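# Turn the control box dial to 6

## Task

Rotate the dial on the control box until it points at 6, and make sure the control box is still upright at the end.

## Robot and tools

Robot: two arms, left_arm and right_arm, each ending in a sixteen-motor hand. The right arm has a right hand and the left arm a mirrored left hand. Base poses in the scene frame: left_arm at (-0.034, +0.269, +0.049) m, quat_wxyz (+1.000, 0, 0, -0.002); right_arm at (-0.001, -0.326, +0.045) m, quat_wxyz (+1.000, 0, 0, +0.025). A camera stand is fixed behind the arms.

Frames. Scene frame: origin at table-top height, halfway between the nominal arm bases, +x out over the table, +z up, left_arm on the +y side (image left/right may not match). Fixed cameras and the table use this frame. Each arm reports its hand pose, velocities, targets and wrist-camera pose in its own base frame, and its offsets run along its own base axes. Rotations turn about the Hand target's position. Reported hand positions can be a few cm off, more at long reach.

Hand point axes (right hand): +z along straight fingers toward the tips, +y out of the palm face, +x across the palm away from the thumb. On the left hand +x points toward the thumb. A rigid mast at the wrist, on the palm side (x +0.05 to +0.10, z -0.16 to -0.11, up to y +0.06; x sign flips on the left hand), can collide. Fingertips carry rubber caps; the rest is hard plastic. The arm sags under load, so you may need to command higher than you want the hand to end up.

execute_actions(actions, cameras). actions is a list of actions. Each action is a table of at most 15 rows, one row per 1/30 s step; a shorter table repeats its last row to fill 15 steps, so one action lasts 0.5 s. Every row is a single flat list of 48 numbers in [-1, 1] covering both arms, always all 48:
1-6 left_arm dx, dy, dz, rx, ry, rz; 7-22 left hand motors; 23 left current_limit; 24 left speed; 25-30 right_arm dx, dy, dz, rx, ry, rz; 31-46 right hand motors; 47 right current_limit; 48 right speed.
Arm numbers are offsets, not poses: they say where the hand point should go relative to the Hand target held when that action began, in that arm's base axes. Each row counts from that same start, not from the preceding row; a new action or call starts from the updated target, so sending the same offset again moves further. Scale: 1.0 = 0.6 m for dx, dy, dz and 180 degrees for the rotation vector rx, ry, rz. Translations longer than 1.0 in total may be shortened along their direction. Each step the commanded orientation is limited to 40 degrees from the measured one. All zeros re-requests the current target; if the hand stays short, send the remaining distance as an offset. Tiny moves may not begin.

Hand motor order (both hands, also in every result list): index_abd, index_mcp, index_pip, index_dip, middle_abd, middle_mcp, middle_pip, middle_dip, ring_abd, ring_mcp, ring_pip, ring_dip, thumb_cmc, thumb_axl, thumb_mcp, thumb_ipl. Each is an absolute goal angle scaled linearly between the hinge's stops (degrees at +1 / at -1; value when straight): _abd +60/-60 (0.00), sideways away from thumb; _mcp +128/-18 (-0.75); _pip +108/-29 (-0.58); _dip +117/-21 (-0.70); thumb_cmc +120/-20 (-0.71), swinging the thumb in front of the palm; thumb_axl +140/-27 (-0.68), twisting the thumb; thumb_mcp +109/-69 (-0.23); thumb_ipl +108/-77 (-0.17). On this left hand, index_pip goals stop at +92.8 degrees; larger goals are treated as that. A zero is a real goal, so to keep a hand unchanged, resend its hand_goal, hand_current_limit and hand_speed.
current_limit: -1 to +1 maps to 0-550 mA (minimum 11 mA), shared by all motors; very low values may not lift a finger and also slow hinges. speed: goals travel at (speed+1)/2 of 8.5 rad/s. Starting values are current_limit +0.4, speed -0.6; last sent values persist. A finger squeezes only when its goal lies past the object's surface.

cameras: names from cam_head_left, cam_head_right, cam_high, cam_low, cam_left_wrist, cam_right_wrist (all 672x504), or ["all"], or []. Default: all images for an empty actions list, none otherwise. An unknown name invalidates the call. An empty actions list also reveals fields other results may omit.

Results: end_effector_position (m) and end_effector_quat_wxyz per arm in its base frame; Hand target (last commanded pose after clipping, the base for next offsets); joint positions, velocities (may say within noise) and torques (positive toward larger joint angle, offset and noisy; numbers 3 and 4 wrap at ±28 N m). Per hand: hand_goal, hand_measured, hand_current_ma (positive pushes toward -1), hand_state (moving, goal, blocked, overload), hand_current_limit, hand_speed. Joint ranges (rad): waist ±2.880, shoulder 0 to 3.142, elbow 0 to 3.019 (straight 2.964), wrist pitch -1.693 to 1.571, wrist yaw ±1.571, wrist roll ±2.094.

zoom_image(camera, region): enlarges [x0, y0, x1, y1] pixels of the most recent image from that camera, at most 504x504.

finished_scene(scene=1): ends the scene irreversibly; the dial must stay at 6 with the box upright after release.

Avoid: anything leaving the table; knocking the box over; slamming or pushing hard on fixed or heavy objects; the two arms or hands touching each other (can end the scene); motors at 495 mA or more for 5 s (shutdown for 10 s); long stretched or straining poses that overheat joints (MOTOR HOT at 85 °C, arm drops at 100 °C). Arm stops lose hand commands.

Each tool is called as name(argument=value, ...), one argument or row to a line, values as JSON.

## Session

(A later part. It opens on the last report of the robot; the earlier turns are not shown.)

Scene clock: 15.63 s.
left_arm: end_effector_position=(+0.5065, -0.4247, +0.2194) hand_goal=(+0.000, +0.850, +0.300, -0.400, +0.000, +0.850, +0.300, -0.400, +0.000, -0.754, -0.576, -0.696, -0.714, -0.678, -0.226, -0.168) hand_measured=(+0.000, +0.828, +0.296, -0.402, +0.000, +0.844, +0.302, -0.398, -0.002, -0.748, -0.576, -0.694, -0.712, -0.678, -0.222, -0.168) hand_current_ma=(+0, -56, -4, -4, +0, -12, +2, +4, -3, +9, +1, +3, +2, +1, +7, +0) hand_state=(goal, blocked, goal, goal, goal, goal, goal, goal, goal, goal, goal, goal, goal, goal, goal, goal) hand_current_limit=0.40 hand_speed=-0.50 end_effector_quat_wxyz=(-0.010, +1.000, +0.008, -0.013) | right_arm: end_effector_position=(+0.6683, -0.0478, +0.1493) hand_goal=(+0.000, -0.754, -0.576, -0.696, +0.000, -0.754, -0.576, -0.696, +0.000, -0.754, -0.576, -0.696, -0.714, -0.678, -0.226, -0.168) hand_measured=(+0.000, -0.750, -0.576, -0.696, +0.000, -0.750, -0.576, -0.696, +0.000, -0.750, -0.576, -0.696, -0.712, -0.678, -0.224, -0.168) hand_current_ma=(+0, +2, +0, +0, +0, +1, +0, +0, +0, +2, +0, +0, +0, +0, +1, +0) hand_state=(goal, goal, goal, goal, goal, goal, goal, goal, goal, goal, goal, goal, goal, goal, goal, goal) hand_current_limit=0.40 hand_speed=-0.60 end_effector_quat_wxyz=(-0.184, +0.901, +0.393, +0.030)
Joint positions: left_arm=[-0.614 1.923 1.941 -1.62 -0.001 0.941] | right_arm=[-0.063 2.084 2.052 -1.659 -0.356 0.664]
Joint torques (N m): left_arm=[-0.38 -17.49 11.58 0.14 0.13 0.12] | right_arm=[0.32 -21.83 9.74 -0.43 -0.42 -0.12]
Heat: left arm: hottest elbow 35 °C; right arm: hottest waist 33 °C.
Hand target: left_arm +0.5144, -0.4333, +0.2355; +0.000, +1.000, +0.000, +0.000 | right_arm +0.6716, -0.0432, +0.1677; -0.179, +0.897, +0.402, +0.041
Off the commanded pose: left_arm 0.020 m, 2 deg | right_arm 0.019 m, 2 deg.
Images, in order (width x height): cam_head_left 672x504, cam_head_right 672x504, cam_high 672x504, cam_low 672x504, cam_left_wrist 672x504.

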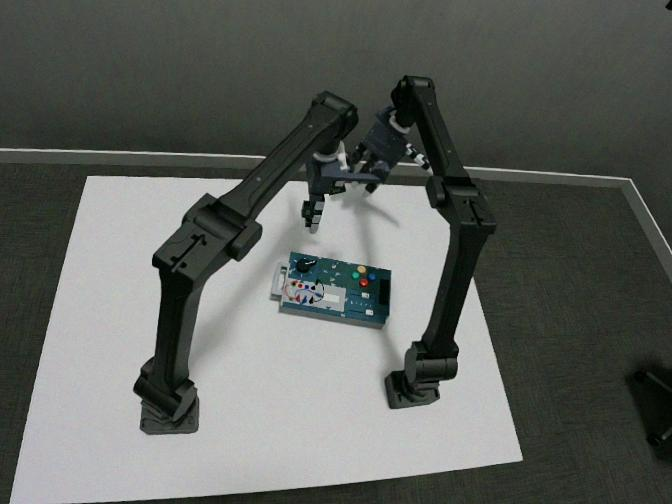

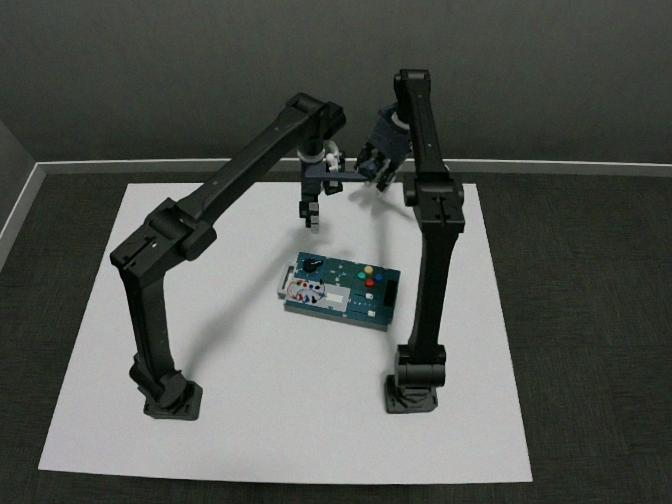

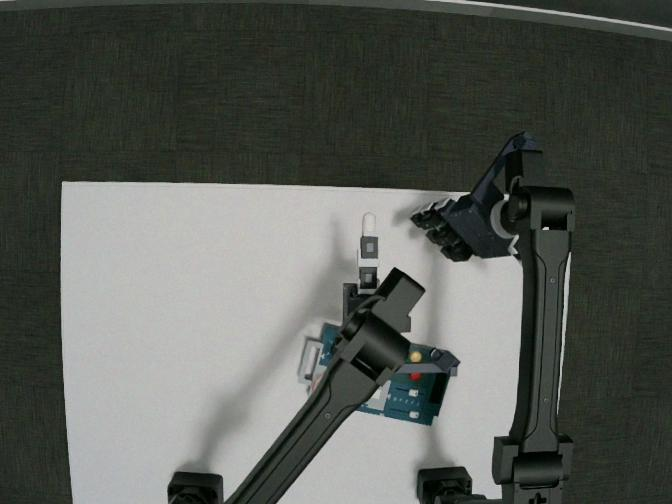

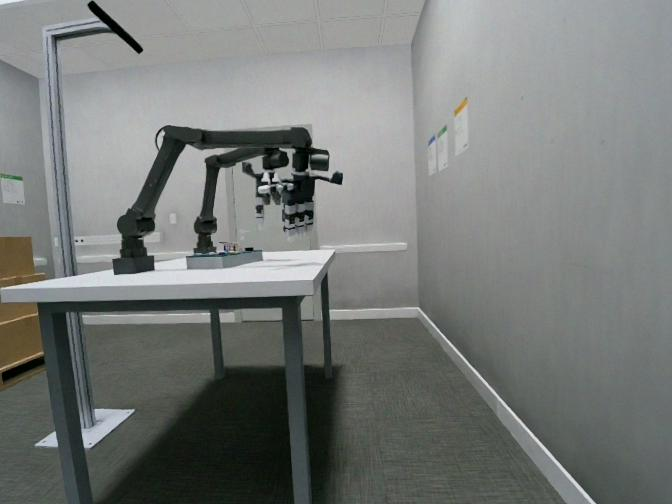

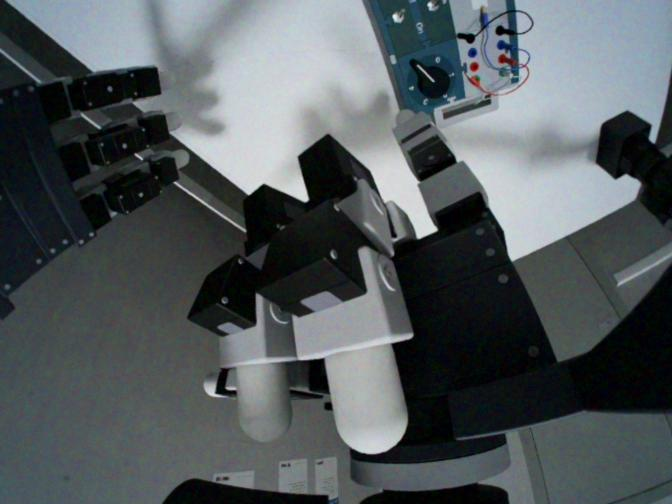

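execute_actions(
  actions=[
    [[-0.03,-0.0167,-0.083,0,0,0, 0,0.83,0.3,-0.4,0,0.84,0.3,-0.4,0,-0.754,-0.576,-0.696,-0.714,-0.678,-0.226,-0.168,0.4,-0.5, 0,0,0,0,0,0, 0,-0.754,-0.576,-0.696,0,-0.754,-0.576,-0.696,0,-0.754,-0.576,-0.696,-0.714,-0.678,-0.226,-0.168,0.4,-0.6]],
  ],
  cameras=["cam_left_wrist","cam_head_left","cam_head_right","cam_low"],
)

zoom_image(
  camera="cam_left_wrist",
  region=[340, 0, 540, 150],
)

zoom_image(
  camera="cam_low",
  region=[190, 180, 310, 275],
)

zoom_image(
  camera="cam_head_left",
  region=[270, 190, 370, 300],
)

zoom_image(
  camera="cam_head_right",
  region=[270, 190, 370, 300],
)

Scene clock: 19.37 s.
left_arm: end_effector_position=(+0.4929, -0.4404, +0.1786) hand_goal=(+0.000, +0.830, +0.300, -0.400, +0.000, +0.840, +0.300, -0.400, +0.000, -0.754, -0.576, -0.696, -0.714, -0.678, -0.226, -0.168) hand_measured=(+0.000, +0.822, +0.298, -0.402, +0.000, +0.834, +0.302, -0.398, -0.002, -0.750, -0.576, -0.694, -0.712, -0.678, -0.222, -0.168) hand_current_ma=(+0, -15, -4, -4, +0, -12, +2, +4, -3, +7, +1, +3, +2, +1, +7, +0) hand_state=(goal, goal, goal, goal, goal, goal, goal, goal, goal, goal, goal, goal, goal, goal, goal, goal) hand_current_limit=0.40 hand_speed=-0.50 end_effector_quat_wxyz=(-0.007, +1.000, -0.007, -0.009) | right_arm: end_effector_position=(+0.6683, -0.0478, +0.1493) hand_goal=(+0.000, -0.754, -0.576, -0.696, +0.000, -0.754, -0.576, -0.696, +0.000, -0.754, -0.576, -0.696, -0.714, -0.678, -0.226, -0.168) hand_measured=(+0.000, -0.750, -0.576, -0.696, +0.000, -0.750, -0.576, -0.696, +0.000, -0.750, -0.576, -0.696, -0.712, -0.678, -0.224, -0.168) hand_current_ma=(+0, +2, +0, +0, +0, +1, +0, +0, +0, +2, +0, +0, +0, +0, +1, +0) hand_state=(goal, goal, goal, goal, goal, goal, goal, goal, goal, goal, goal, goal, goal, goal, goal, goal) hand_current_limit=0.40 hand_speed=-0.60 end_effector_quat_wxyz=(-0.184, +0.901, +0.393, +0.030)
Joint positions: left_arm=[-0.645 1.921 1.829 -1.502 -0.001 0.939] | right_arm=[-0.063 2.084 2.052 -1.659 -0.356 0.664]
Joint torques (N m): left_arm=[-0.15 -18.55 7.91 0.88 0.15 -0.21] | right_arm=[0.26 -21.83 9.74 -0.44 -0.42 -0.12]
Heat: left arm: hottest elbow 35 °C; right arm: hottest elbow 34 °C.
Hand target: left_arm +0.4964, -0.4434, +0.1857; +0.000, +1.000, +0.000, +0.000 | right_arm +0.6716, -0.0432, +0.1677; -0.179, +0.897, +0.402, +0.041
Off the commanded pose: left_arm 0.008 m, 1 deg | right_arm 0.019 m, 2 deg.
Images, in order (width x height): cam_head_left 672x504, cam_head_right 672x504, cam_low 672x504, cam_left_wrist 672x504.

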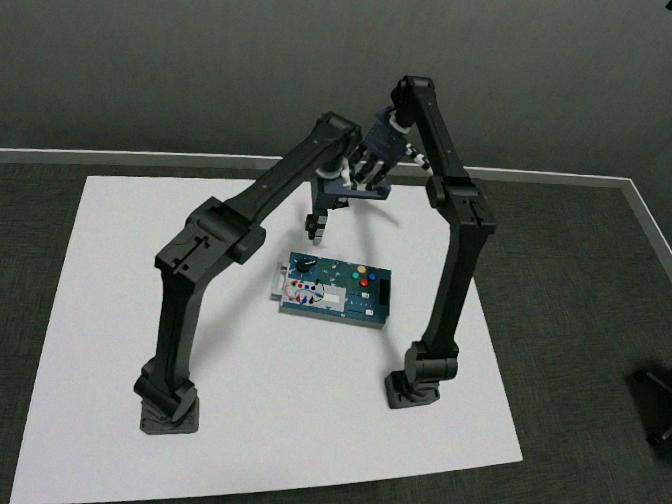

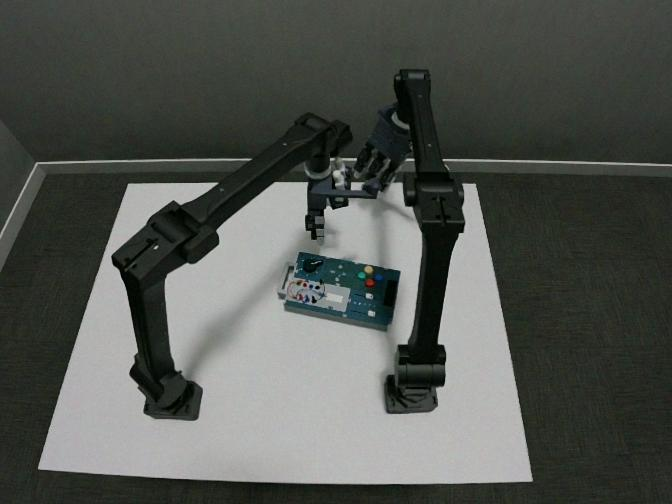

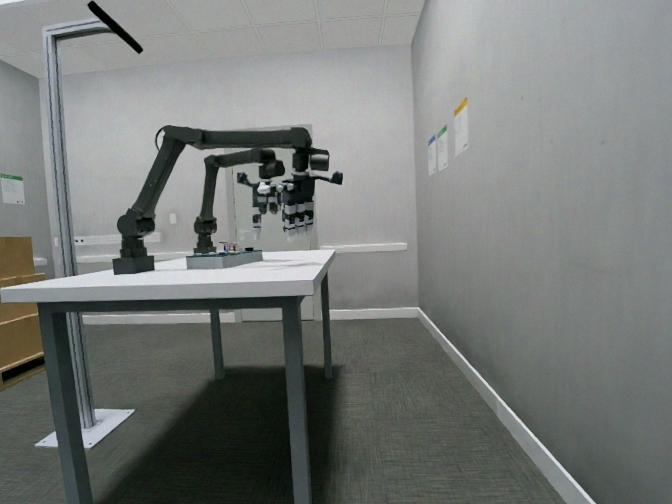

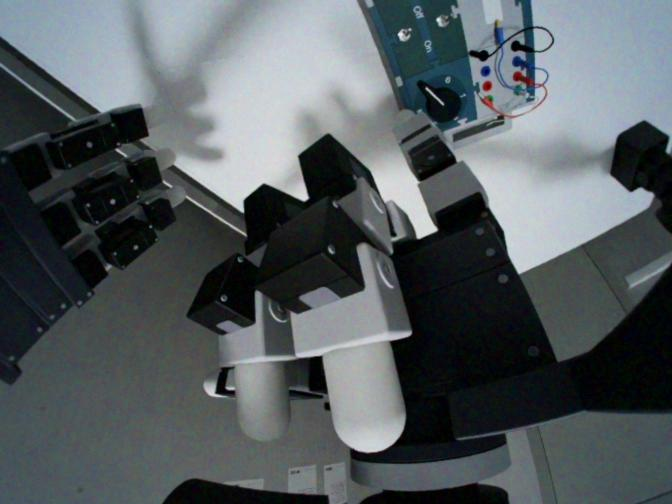

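Scaled by 2.520 from the camera's 672x504 image, which has a finer 960x720 frame.

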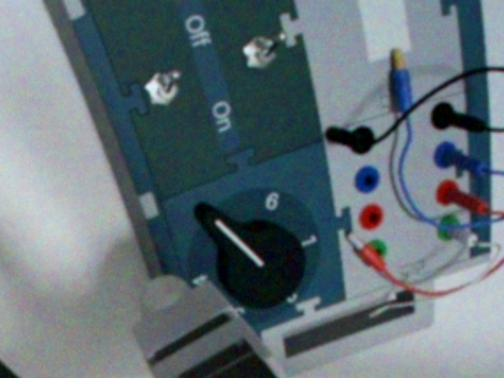

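Scaled by 4.200 from the camera's 672x504 image, which has a finer 960x720 frame.

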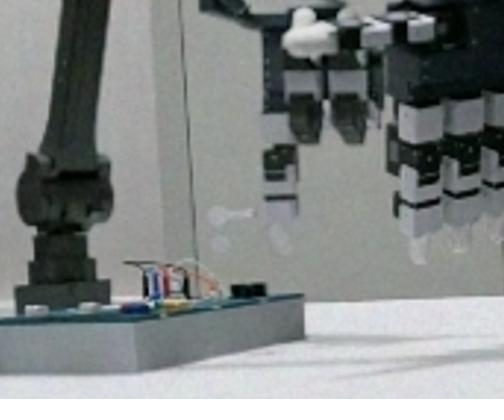

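Scaled by 4.582 from the camera's 672x504 image, which has a finer 960x720 frame.

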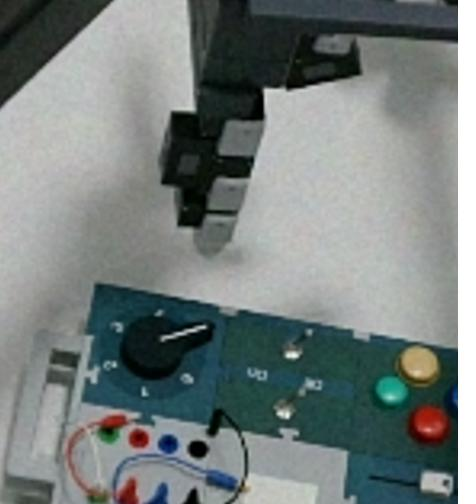

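Scaled by 4.582 from the camera's 672x504 image, which has a finer 960x720 frame.

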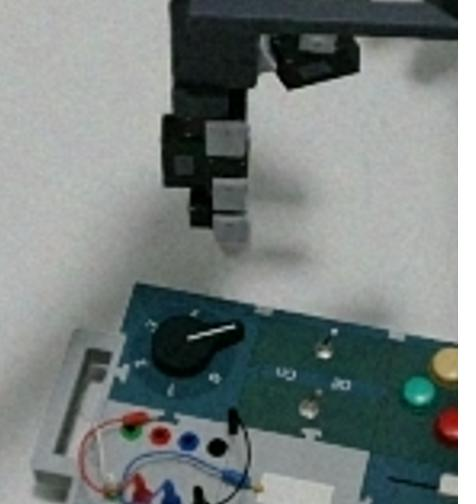

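execute_actions(
  actions=[
    [[0,0,-0.055,0,0,0, 0,0.83,0.3,-0.4,0,0.84,0.3,-0.4,0,-0.754,-0.576,-0.696,-0.714,-0.678,-0.226,-0.168,0.4,-0.5, 0,0,0,0,0,0, 0,-0.754,-0.576,-0.696,0,-0.754,-0.576,-0.696,0,-0.754,-0.576,-0.696,-0.714,-0.678,-0.226,-0.168,0.4,-0.6]],
  ],
  cameras=["cam_left_wrist","cam_head_left","cam_head_right","cam_low"],
)

zoom_image(
  camera="cam_left_wrist",
  region=[340, 0, 540, 150],
)

zoom_image(
  camera="cam_low",
  region=[220, 220, 280, 265],
)

zoom_image(
  camera="cam_head_left",
  region=[270, 210, 350, 290],
)

zoom_image(
  camera="cam_head_right",
  region=[270, 210, 350, 290],
)

Scene clock: 20.57 s.
left_arm: end_effector_position=(+0.4928, -0.4403, +0.1532) hand_goal=(+0.000, +0.830, +0.300, -0.400, +0.000, +0.840, +0.300, -0.400, +0.000, -0.754, -0.576, -0.696, -0.714, -0.678, -0.226, -0.168) hand_measured=(+0.000, +0.822, +0.298, -0.402, +0.000, +0.834, +0.302, -0.398, -0.002, -0.750, -0.576, -0.694, -0.712, -0.678, -0.222, -0.168) hand_current_ma=(+0, -15, -4, -4, +0, -12, +2, +4, -3, +7, +1, +3, +2, +1, +7, +0) hand_state=(goal, goal, goal, goal, goal, goal, goal, goal, goal, goal, goal, goal, goal, goal, goal, goal) hand_current_limit=0.40 hand_speed=-0.50 end_effector_quat_wxyz=(-0.004, +1.000, -0.006, -0.004) | right_arm: end_effector_position=(+0.6683, -0.0478, +0.1493) hand_goal=(+0.000, -0.754, -0.576, -0.696, +0.000, -0.754, -0.576, -0.696, +0.000, -0.754, -0.576, -0.696, -0.714, -0.678, -0.226, -0.168) hand_measured=(+0.000, -0.750, -0.576, -0.696, +0.000, -0.750, -0.576, -0.696, +0.000, -0.750, -0.576, -0.696, -0.712, -0.678, -0.224, -0.168) hand_current_ma=(+0, +2, +0, +0, +0, +1, +0, +0, +0, +2, +0, +0, +0, +0, +1, +0) hand_state=(goal, goal, goal, goal, goal, goal, goal, goal, goal, goal, goal, goal, goal, goal, goal, goal) hand_current_limit=0.40 hand_speed=-0.60 end_effector_quat_wxyz=(-0.184, +0.901, +0.393, +0.030)
Joint positions: left_arm=[-0.645 1.921 1.76 -1.42 -0.001 0.938] | right_arm=[-0.063 2.084 2.052 -1.659 -0.356 0.664]
Joint torques (N m): left_arm=[-0.26 -17.79 7.87 0.95 0.14 -0.2] | right_arm=[0.21 -21.83 9.72 -0.44 -0.42 -0.13]
Heat: left arm: hottest elbow 36 °C; right arm: hottest elbow 34 °C.
Hand target: left_arm +0.4963, -0.4433, +0.1527; +0.000, +1.000, +0.000, +0.000 | right_arm +0.6716, -0.0432, +0.1677; -0.179, +0.897, +0.402, +0.041
Off the commanded pose: left_arm 0.005 m, 1 deg | right_arm 0.019 m, 2 deg.
Images, in order (width x height): cam_head_left 672x504, cam_head_right 672x504, cam_low 672x504, cam_left_wrist 672x504.

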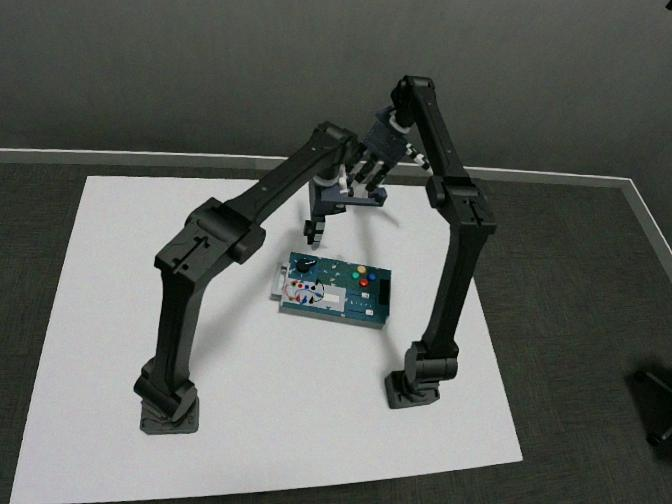

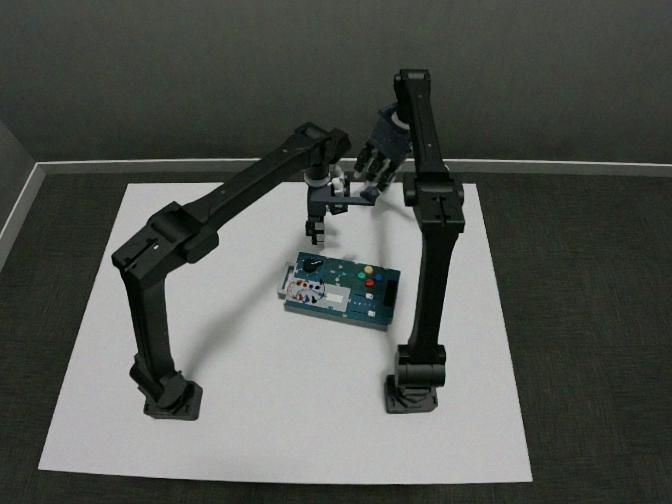

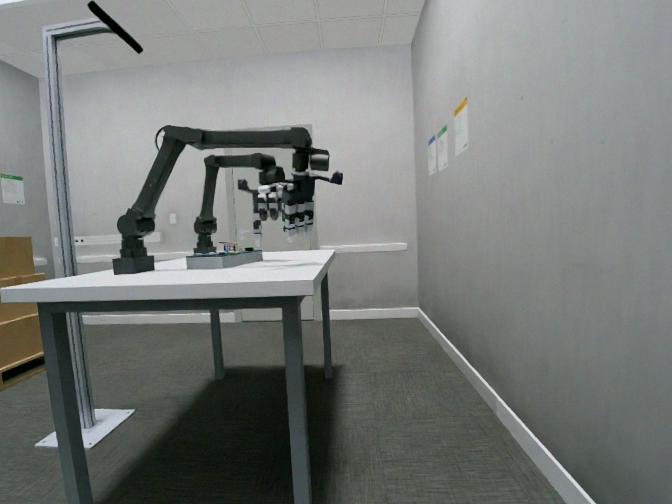

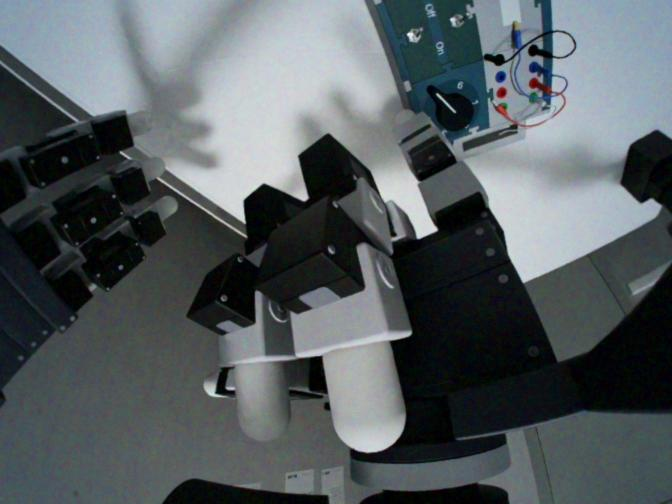

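Scaled by 2.520 from the camera's 672x504 image, which has a finer 960x720 frame.

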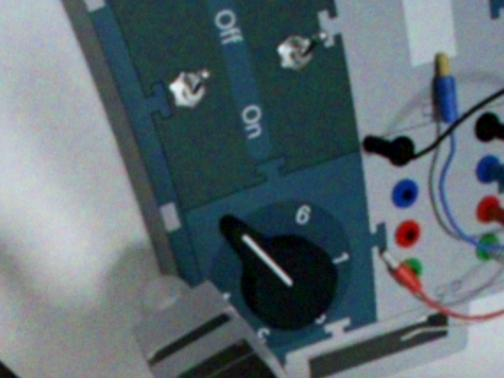

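Scaled by 8.400 from the camera's 672x504 image, which has a finer 960x720 frame.

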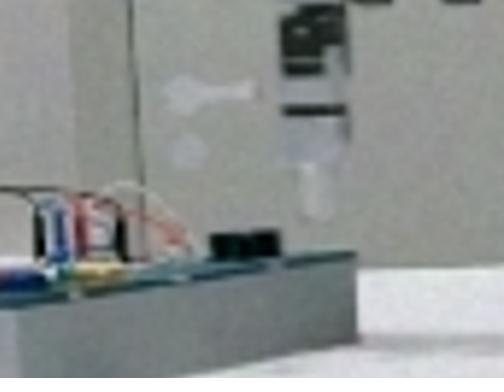

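Scaled by 6.300 from the camera's 672x504 image, which has a finer 960x720 frame.

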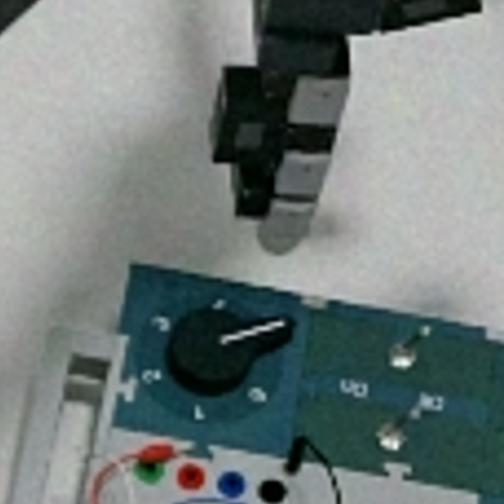

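Scaled by 6.300 from the camera's 672x504 image, which has a finer 960x720 frame.

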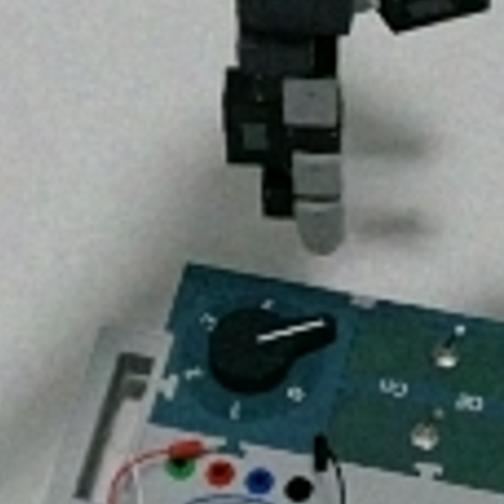

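execute_actions(
  actions=[
    [[-0.012,-0.001,-0.0283,0,0,0, 0,0.83,0.3,-0.4,0,0.84,0.3,-0.4,0,-0.754,-0.576,-0.696,-0.714,-0.678,-0.226,-0.168,0.4,-0.5, 0,0,0,0,0,0, 0,-0.754,-0.576,-0.696,0,-0.754,-0.576,-0.696,0,-0.754,-0.576,-0.696,-0.714,-0.678,-0.226,-0.168,0.4,-0.6],[-0.0297,-0.0022,-0.0283,0,0,0, 0,0.83,0.3,-0.4,0,0.84,0.3,-0.4,0,-0.754,-0.576,-0.696,-0.714,-0.678,-0.226,-0.168,0.4,-0.5, 0,0,0,0,0,0, 0,-0.754,-0.576,-0.696,0,-0.754,-0.576,-0.696,0,-0.754,-0.576,-0.696,-0.714,-0.678,-0.226,-0.168,0.4,-0.6]],
  ],
  cameras=["cam_left_wrist","cam_head_left","cam_head_right","cam_low"],
)

zoom_image(
  camera="cam_left_wrist",
  region=[360, 20, 520, 140],
)

zoom_image(
  camera="cam_low",
  region=[220, 220, 280, 265],
)

zoom_image(
  camera="cam_head_left",
  region=[270, 210, 350, 290],
)

zoom_image(
  camera="cam_head_right",
  region=[270, 210, 350, 290],
)

Scene clock: 28.93 s.
left_arm: end_effector_position=(+0.4865, -0.4392, +0.1276) hand_goal=(+0.000, +0.830, +0.300, -0.400, +0.000, +0.840, +0.300, -0.400, +0.000, -0.754, -0.576, -0.696, -0.714, -0.678, -0.226, -0.168) hand_measured=(+0.000, +0.820, +0.298, -0.402, +0.000, +0.832, +0.302, -0.398, -0.034, -0.752, -0.574, -0.694, -0.712, -0.678, -0.222, -0.168) hand_current_ma=(+0, -19, -4, -4, +0, -15, +2, +4, -76, +2, +2, +2, +2, +1, +10, +0) hand_state=(goal, goal, goal, goal, goal, goal, goal, goal, blocked, goal, goal, goal, goal, goal, goal, goal) hand_current_limit=0.40 hand_speed=-0.50 end_effector_quat_wxyz=(-0.005, +1.000, +0.000, -0.004) | right_arm: end_effector_position=(+0.6683, -0.0478, +0.1493) hand_goal=(+0.000, -0.754, -0.576, -0.696, +0.000, -0.754, -0.576, -0.696, +0.000, -0.754, -0.576, -0.696, -0.714, -0.678, -0.226, -0.168) hand_measured=(+0.000, -0.750, -0.576, -0.696, +0.000, -0.750, -0.576, -0.696, +0.000, -0.750, -0.576, -0.696, -0.712, -0.678, -0.224, -0.168) hand_current_ma=(+0, +2, +0, +0, +0, +1, +0, +0, +0, +2, +0, +0, +0, +0, +1, +0) hand_state=(goal, goal, goal, goal, goal, goal, goal, goal, goal, goal, goal, goal, goal, goal, goal, goal) hand_current_limit=0.40 hand_speed=-0.60 end_effector_quat_wxyz=(-0.184, +0.901, +0.393, +0.030)
Joint positions: left_arm=[-0.652 1.918 1.688 -1.352 -0.002 0.919] | right_arm=[-0.063 2.084 2.052 -1.659 -0.356 0.664]
Joint torques (N m): left_arm=[-1.32 -19.6 6.69 0.55 0.2 -0.19] | right_arm=[0.32 -21.66 9.72 -0.42 -0.42 -0.12]
Heat: left arm: hottest elbow 36 °C; right arm: hottest elbow 34 °C.
Hand target: left_arm +0.4786, -0.4446, +0.1358; +0.000, +1.000, +0.000, +0.000 | right_arm +0.6716, -0.0432, +0.1677; -0.179, +0.897, +0.402, +0.041
Off the commanded pose: left_arm 0.013 m, 1 deg | right_arm 0.019 m, 2 deg.
Images, in order (width x height): cam_head_left 672x504, cam_head_right 672x504, cam_low 672x504, cam_left_wrist 672x504.

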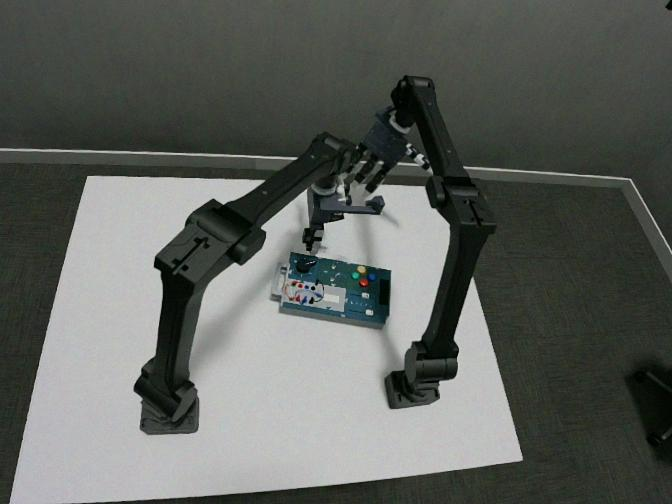

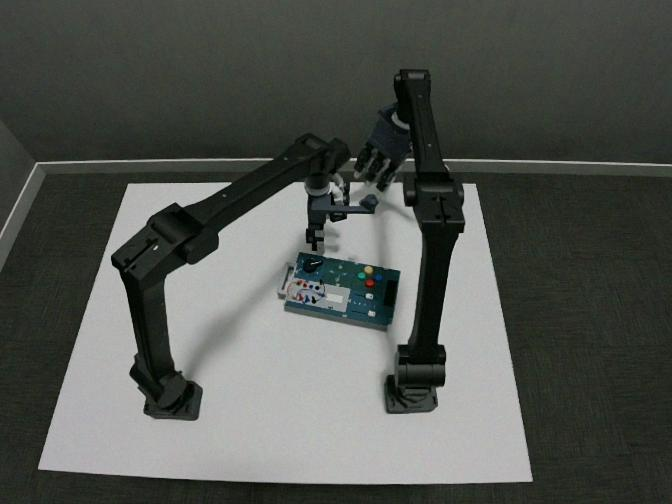

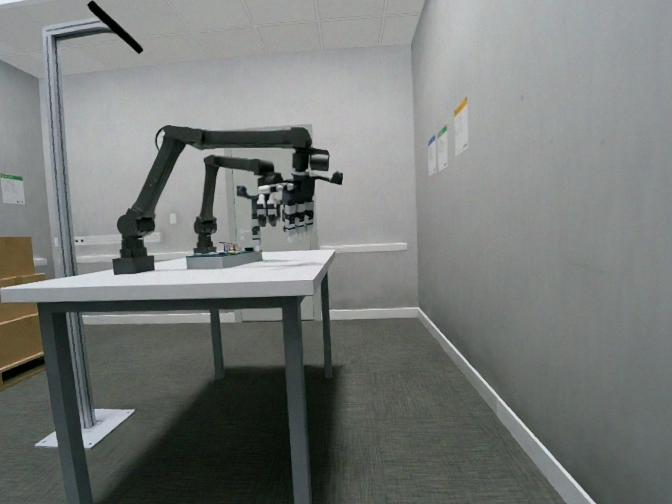

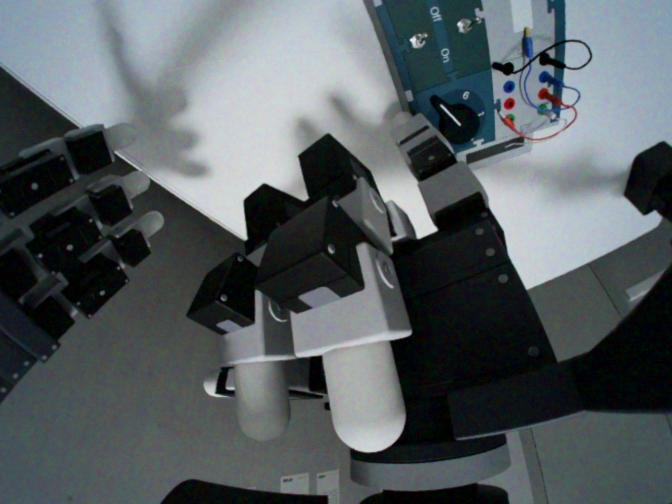

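Scaled by 3.150 from the camera's 672x504 image, which has a finer 960x720 frame.

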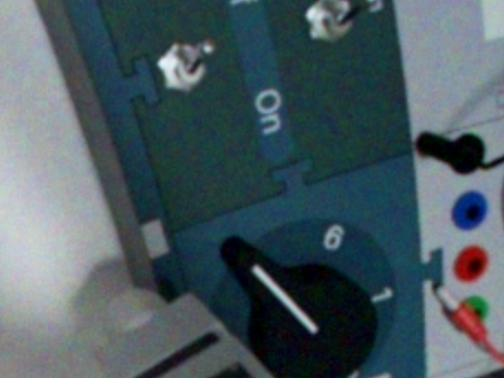

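Scaled by 8.400 from the camera's 672x504 image, which has a finer 960x720 frame.

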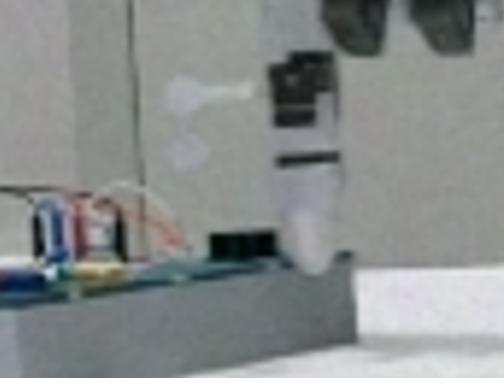

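Scaled by 6.300 from the camera's 672x504 image, which has a finer 960x720 frame.

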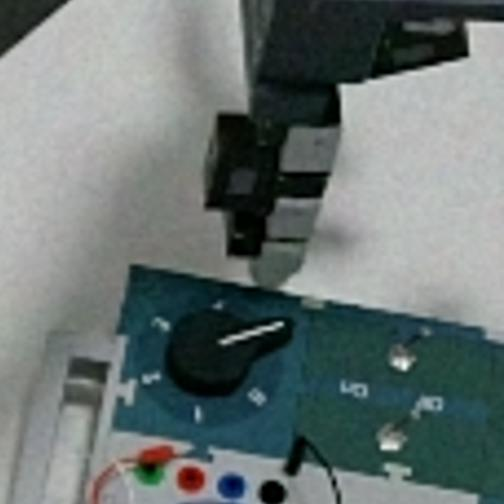

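Scaled by 6.300 from the camera's 672x504 image, which has a finer 960x720 frame.

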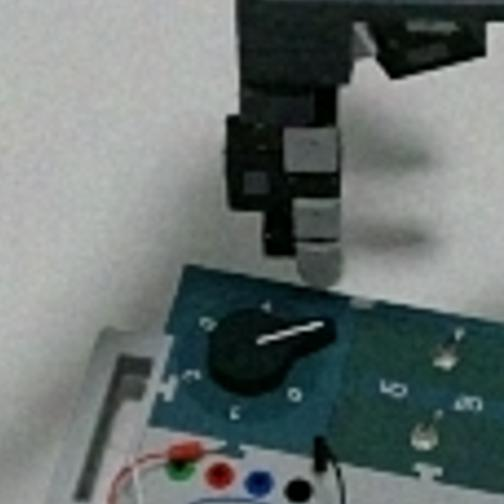

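execute_actions(
  actions=[
    [[0.006,0,0.045,0,0,0, 0,0.83,0.3,-0.4,0,0.84,0.3,-0.4,0,-0.754,-0.576,-0.696,-0.714,-0.678,-0.226,-0.168,0.4,-0.5, 0,0,0,0,0,0, 0,-0.754,-0.576,-0.696,0,-0.754,-0.576,-0.696,0,-0.754,-0.576,-0.696,-0.714,-0.678,-0.226,-0.168,0.4,-0.6]],
    [[-0.006,0,0,0,0,0, 0,0.83,0.3,-0.4,0,0.84,0.3,-0.4,0,-0.754,-0.576,-0.696,-0.714,-0.678,-0.226,-0.168,0.4,-0.5, 0,0,0,0,0,0, 0,-0.754,-0.576,-0.696,0,-0.754,-0.576,-0.696,0,-0.754,-0.576,-0.696,-0.714,-0.678,-0.226,-0.168,0.4,-0.6]],
  ],
  cameras=["cam_left_wrist","cam_head_left","cam_head_right","cam_low"],
)

zoom_image(
  camera="cam_low",
  region=[220, 220, 280, 265],
)

zoom_image(
  camera="cam_head_left",
  region=[270, 210, 350, 290],
)

zoom_image(
  camera="cam_head_right",
  region=[270, 210, 350, 290],
)

zoom_image(
  camera="cam_left_wrist",
  region=[360, 20, 520, 140],
)

Scene clock: 30.67 s.
left_arm: end_effector_position=(+0.4759, -0.4331, +0.1284) hand_goal=(+0.000, +0.830, +0.300, -0.400, +0.000, +0.840, +0.300, -0.400, +0.000, -0.754, -0.576, -0.696, -0.714, -0.678, -0.226, -0.168) hand_measured=(+0.000, +0.820, +0.298, -0.402, +0.000, +0.832, +0.302, -0.398, -0.042, -0.744, -0.572, -0.694, -0.712, -0.678, -0.222, -0.168) hand_current_ma=(+0, -19, -4, -4, +0, -15, +2, +4, -100, +20, +7, +2, +2, +1, +10, +0) hand_state=(goal, goal, goal, goal, goal, goal, goal, goal, blocked, goal, goal, goal, goal, goal, goal, goal) hand_current_limit=0.40 hand_speed=-0.50 end_effector_quat_wxyz=(-0.018, +1.000, -0.001, -0.020) | right_arm: end_effector_position=(+0.6683, -0.0478, +0.1493) hand_goal=(+0.000, -0.754, -0.576, -0.696, +0.000, -0.754, -0.576, -0.696, +0.000, -0.754, -0.576, -0.696, -0.714, -0.678, -0.226, -0.168) hand_measured=(+0.000, -0.750, -0.576, -0.696, +0.000, -0.750, -0.576, -0.696, +0.000, -0.750, -0.576, -0.696, -0.712, -0.678, -0.224, -0.168) hand_current_ma=(+0, +2, +0, +0, +0, +1, +0, +0, +0, +2, +0, +0, +0, +0, +1, +0) hand_state=(goal, goal, goal, goal, goal, goal, goal, goal, goal, goal, goal, goal, goal, goal, goal, goal) hand_current_limit=0.40 hand_speed=-0.60 end_effector_quat_wxyz=(-0.184, +0.901, +0.393, +0.030)
Joint positions: left_arm=[-0.655 1.912 1.688 -1.4 -0.004 0.917] | right_arm=[-0.063 2.084 2.052 -1.659 -0.356 0.664]
Joint torques (N m): left_arm=[-1.2 -20.42 10.11 -0.12 0.27 -0.18] | right_arm=[0.38 -21.77 9.72 -0.44 -0.42 -0.12]
Heat: left arm: hottest elbow 36 °C; right arm: hottest elbow 35 °C.
Hand target: left_arm +0.4785, -0.4448, +0.1629; +0.000, +1.000, +0.000, +0.000 | right_arm +0.6716, -0.0432, +0.1677; -0.179, +0.897, +0.402, +0.041
Off the commanded pose: left_arm 0.036 m, 3 deg | right_arm 0.019 m, 2 deg.
Images, in order (width x height): cam_head_left 672x504, cam_head_right 672x504, cam_low 672x504, cam_left_wrist 672x504.

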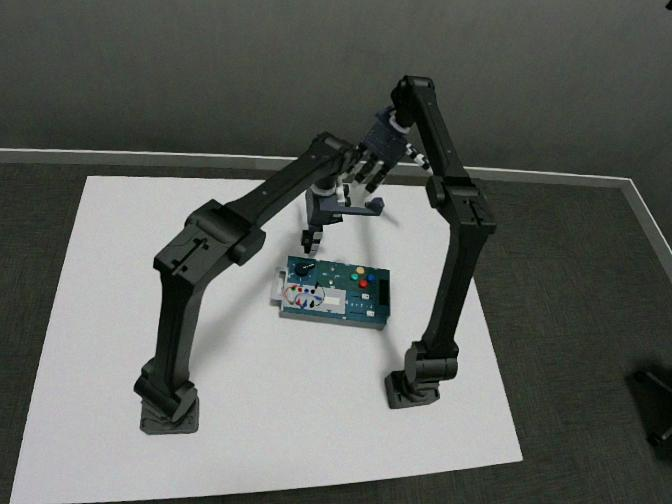

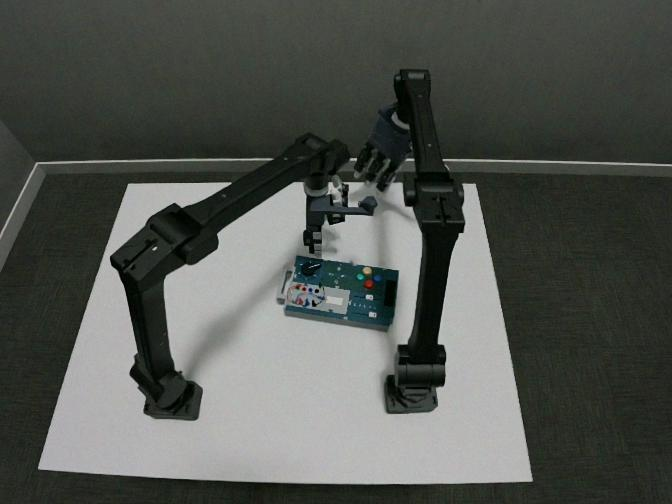

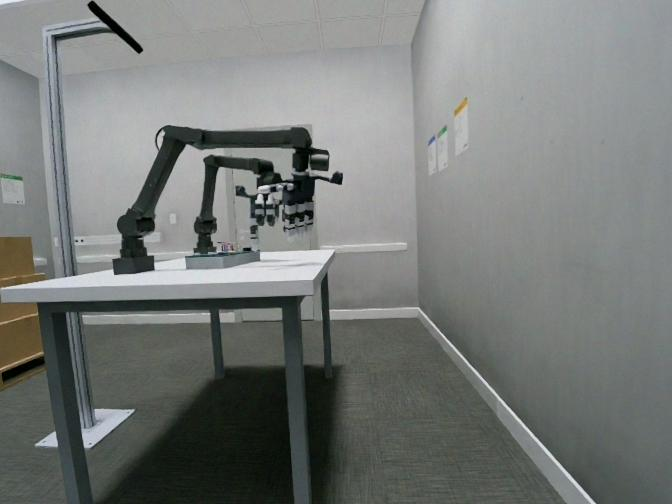

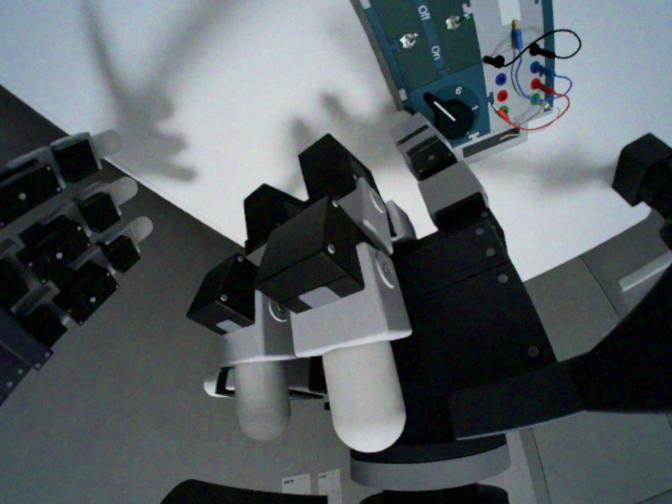

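Scaled by 8.400 from the camera's 672x504 image, which has a finer 960x720 frame.

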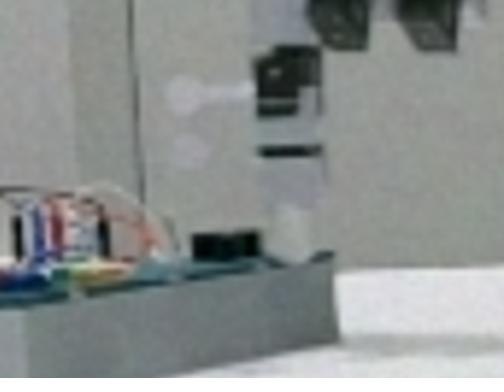

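Scaled by 6.300 from the camera's 672x504 image, which has a finer 960x720 frame.

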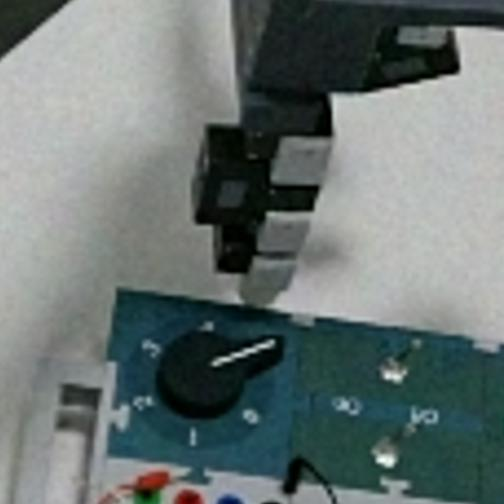

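Scaled by 6.300 from the camera's 672x504 image, which has a finer 960x720 frame.

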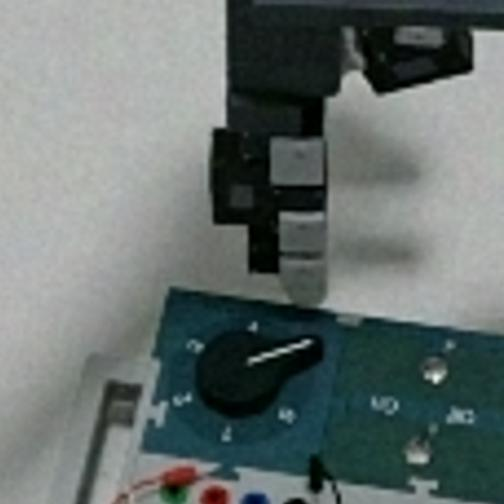

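Scaled by 3.150 from the camera's 672x504 image, which has a finer 960x720 frame.

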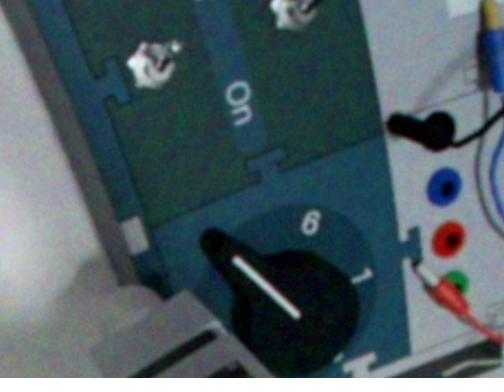

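execute_actions(
  actions=[
    [[0.015,0.012,0.02,0,0,0, 0,0.83,0.3,-0.4,0,0.84,0.3,-0.4,0,-0.754,-0.576,-0.696,-0.714,-0.678,-0.226,-0.168,0.4,-0.5, 0,0,0,0,0,0, 0,-0.754,-0.576,-0.696,0,-0.754,-0.576,-0.696,0,-0.754,-0.576,-0.696,-0.714,-0.678,-0.226,-0.168,0.4,-0.6]],
  ],
  cameras=[],
)

Scene clock: 31.57 s.
left_arm: end_effector_position=(+0.4729, -0.4308, +0.1340) hand_goal=(+0.000, +0.830, +0.300, -0.400, +0.000, +0.840, +0.300, -0.400, +0.000, -0.754, -0.576, -0.696, -0.714, -0.678, -0.226, -0.168) hand_measured=(+0.000, +0.820, +0.298, -0.402, +0.000, +0.832, +0.302, -0.398, -0.004, -0.748, -0.572, -0.694, -0.712, -0.678, -0.222, -0.168) hand_current_ma=(+0, -19, -4, -4, +0, -15, +2, +4, -6, +13, +6, +2, +2, +1, +10, +0) hand_state=(goal, goal, goal, goal, goal, goal, goal, goal, goal, goal, goal, goal, goal, goal, goal, goal) hand_current_limit=0.40 hand_speed=-0.50 end_effector_quat_wxyz=(-0.024, +0.999, -0.001, -0.028) | right_arm: end_effector_position=(+0.6683, -0.0478, +0.1493) hand_goal=(+0.000, -0.754, -0.576, -0.696, +0.000, -0.754, -0.576, -0.696, +0.000, -0.754, -0.576, -0.696, -0.714, -0.678, -0.226, -0.168) hand_measured=(+0.000, -0.750, -0.576, -0.696, +0.000, -0.750, -0.576, -0.696, +0.000, -0.750, -0.576, -0.696, -0.712, -0.678, -0.224, -0.168) hand_current_ma=(+0, +2, +0, +0, +0, +1, +0, +0, +0, +2, +0, +0, +0, +0, +1, +0) hand_state=(goal, goal, goal, goal, goal, goal, goal, goal, goal, goal, goal, goal, goal, goal, goal, goal) hand_current_limit=0.40 hand_speed=-0.60 end_effector_quat_wxyz=(-0.184, +0.901, +0.393, +0.030)
Joint positions: left_arm=[-0.655 1.912 1.705 -1.438 -0.004 0.917] | right_arm=[-0.063 2.084 2.052 -1.659 -0.356 0.664]
Joint torques (N m): left_arm=[0.32 -20.42 11.29 0.02 0.2 0.03] | right_arm=[0.32 -21.77 9.76 -0.43 -0.42 -0.12]
Heat: left arm: hottest elbow 36 °C; right arm: hottest elbow 35 °C.
Hand target: left_arm +0.4874, -0.4374, +0.1746; -0.001, +1.000, +0.000, +0.000 | right_arm +0.6716, -0.0432, +0.1677; -0.179, +0.897, +0.402, +0.041
Off the commanded pose: left_arm 0.044 m, 4 deg | right_arm 0.019 m, 2 deg.
No camera images: "cameras" was empty.


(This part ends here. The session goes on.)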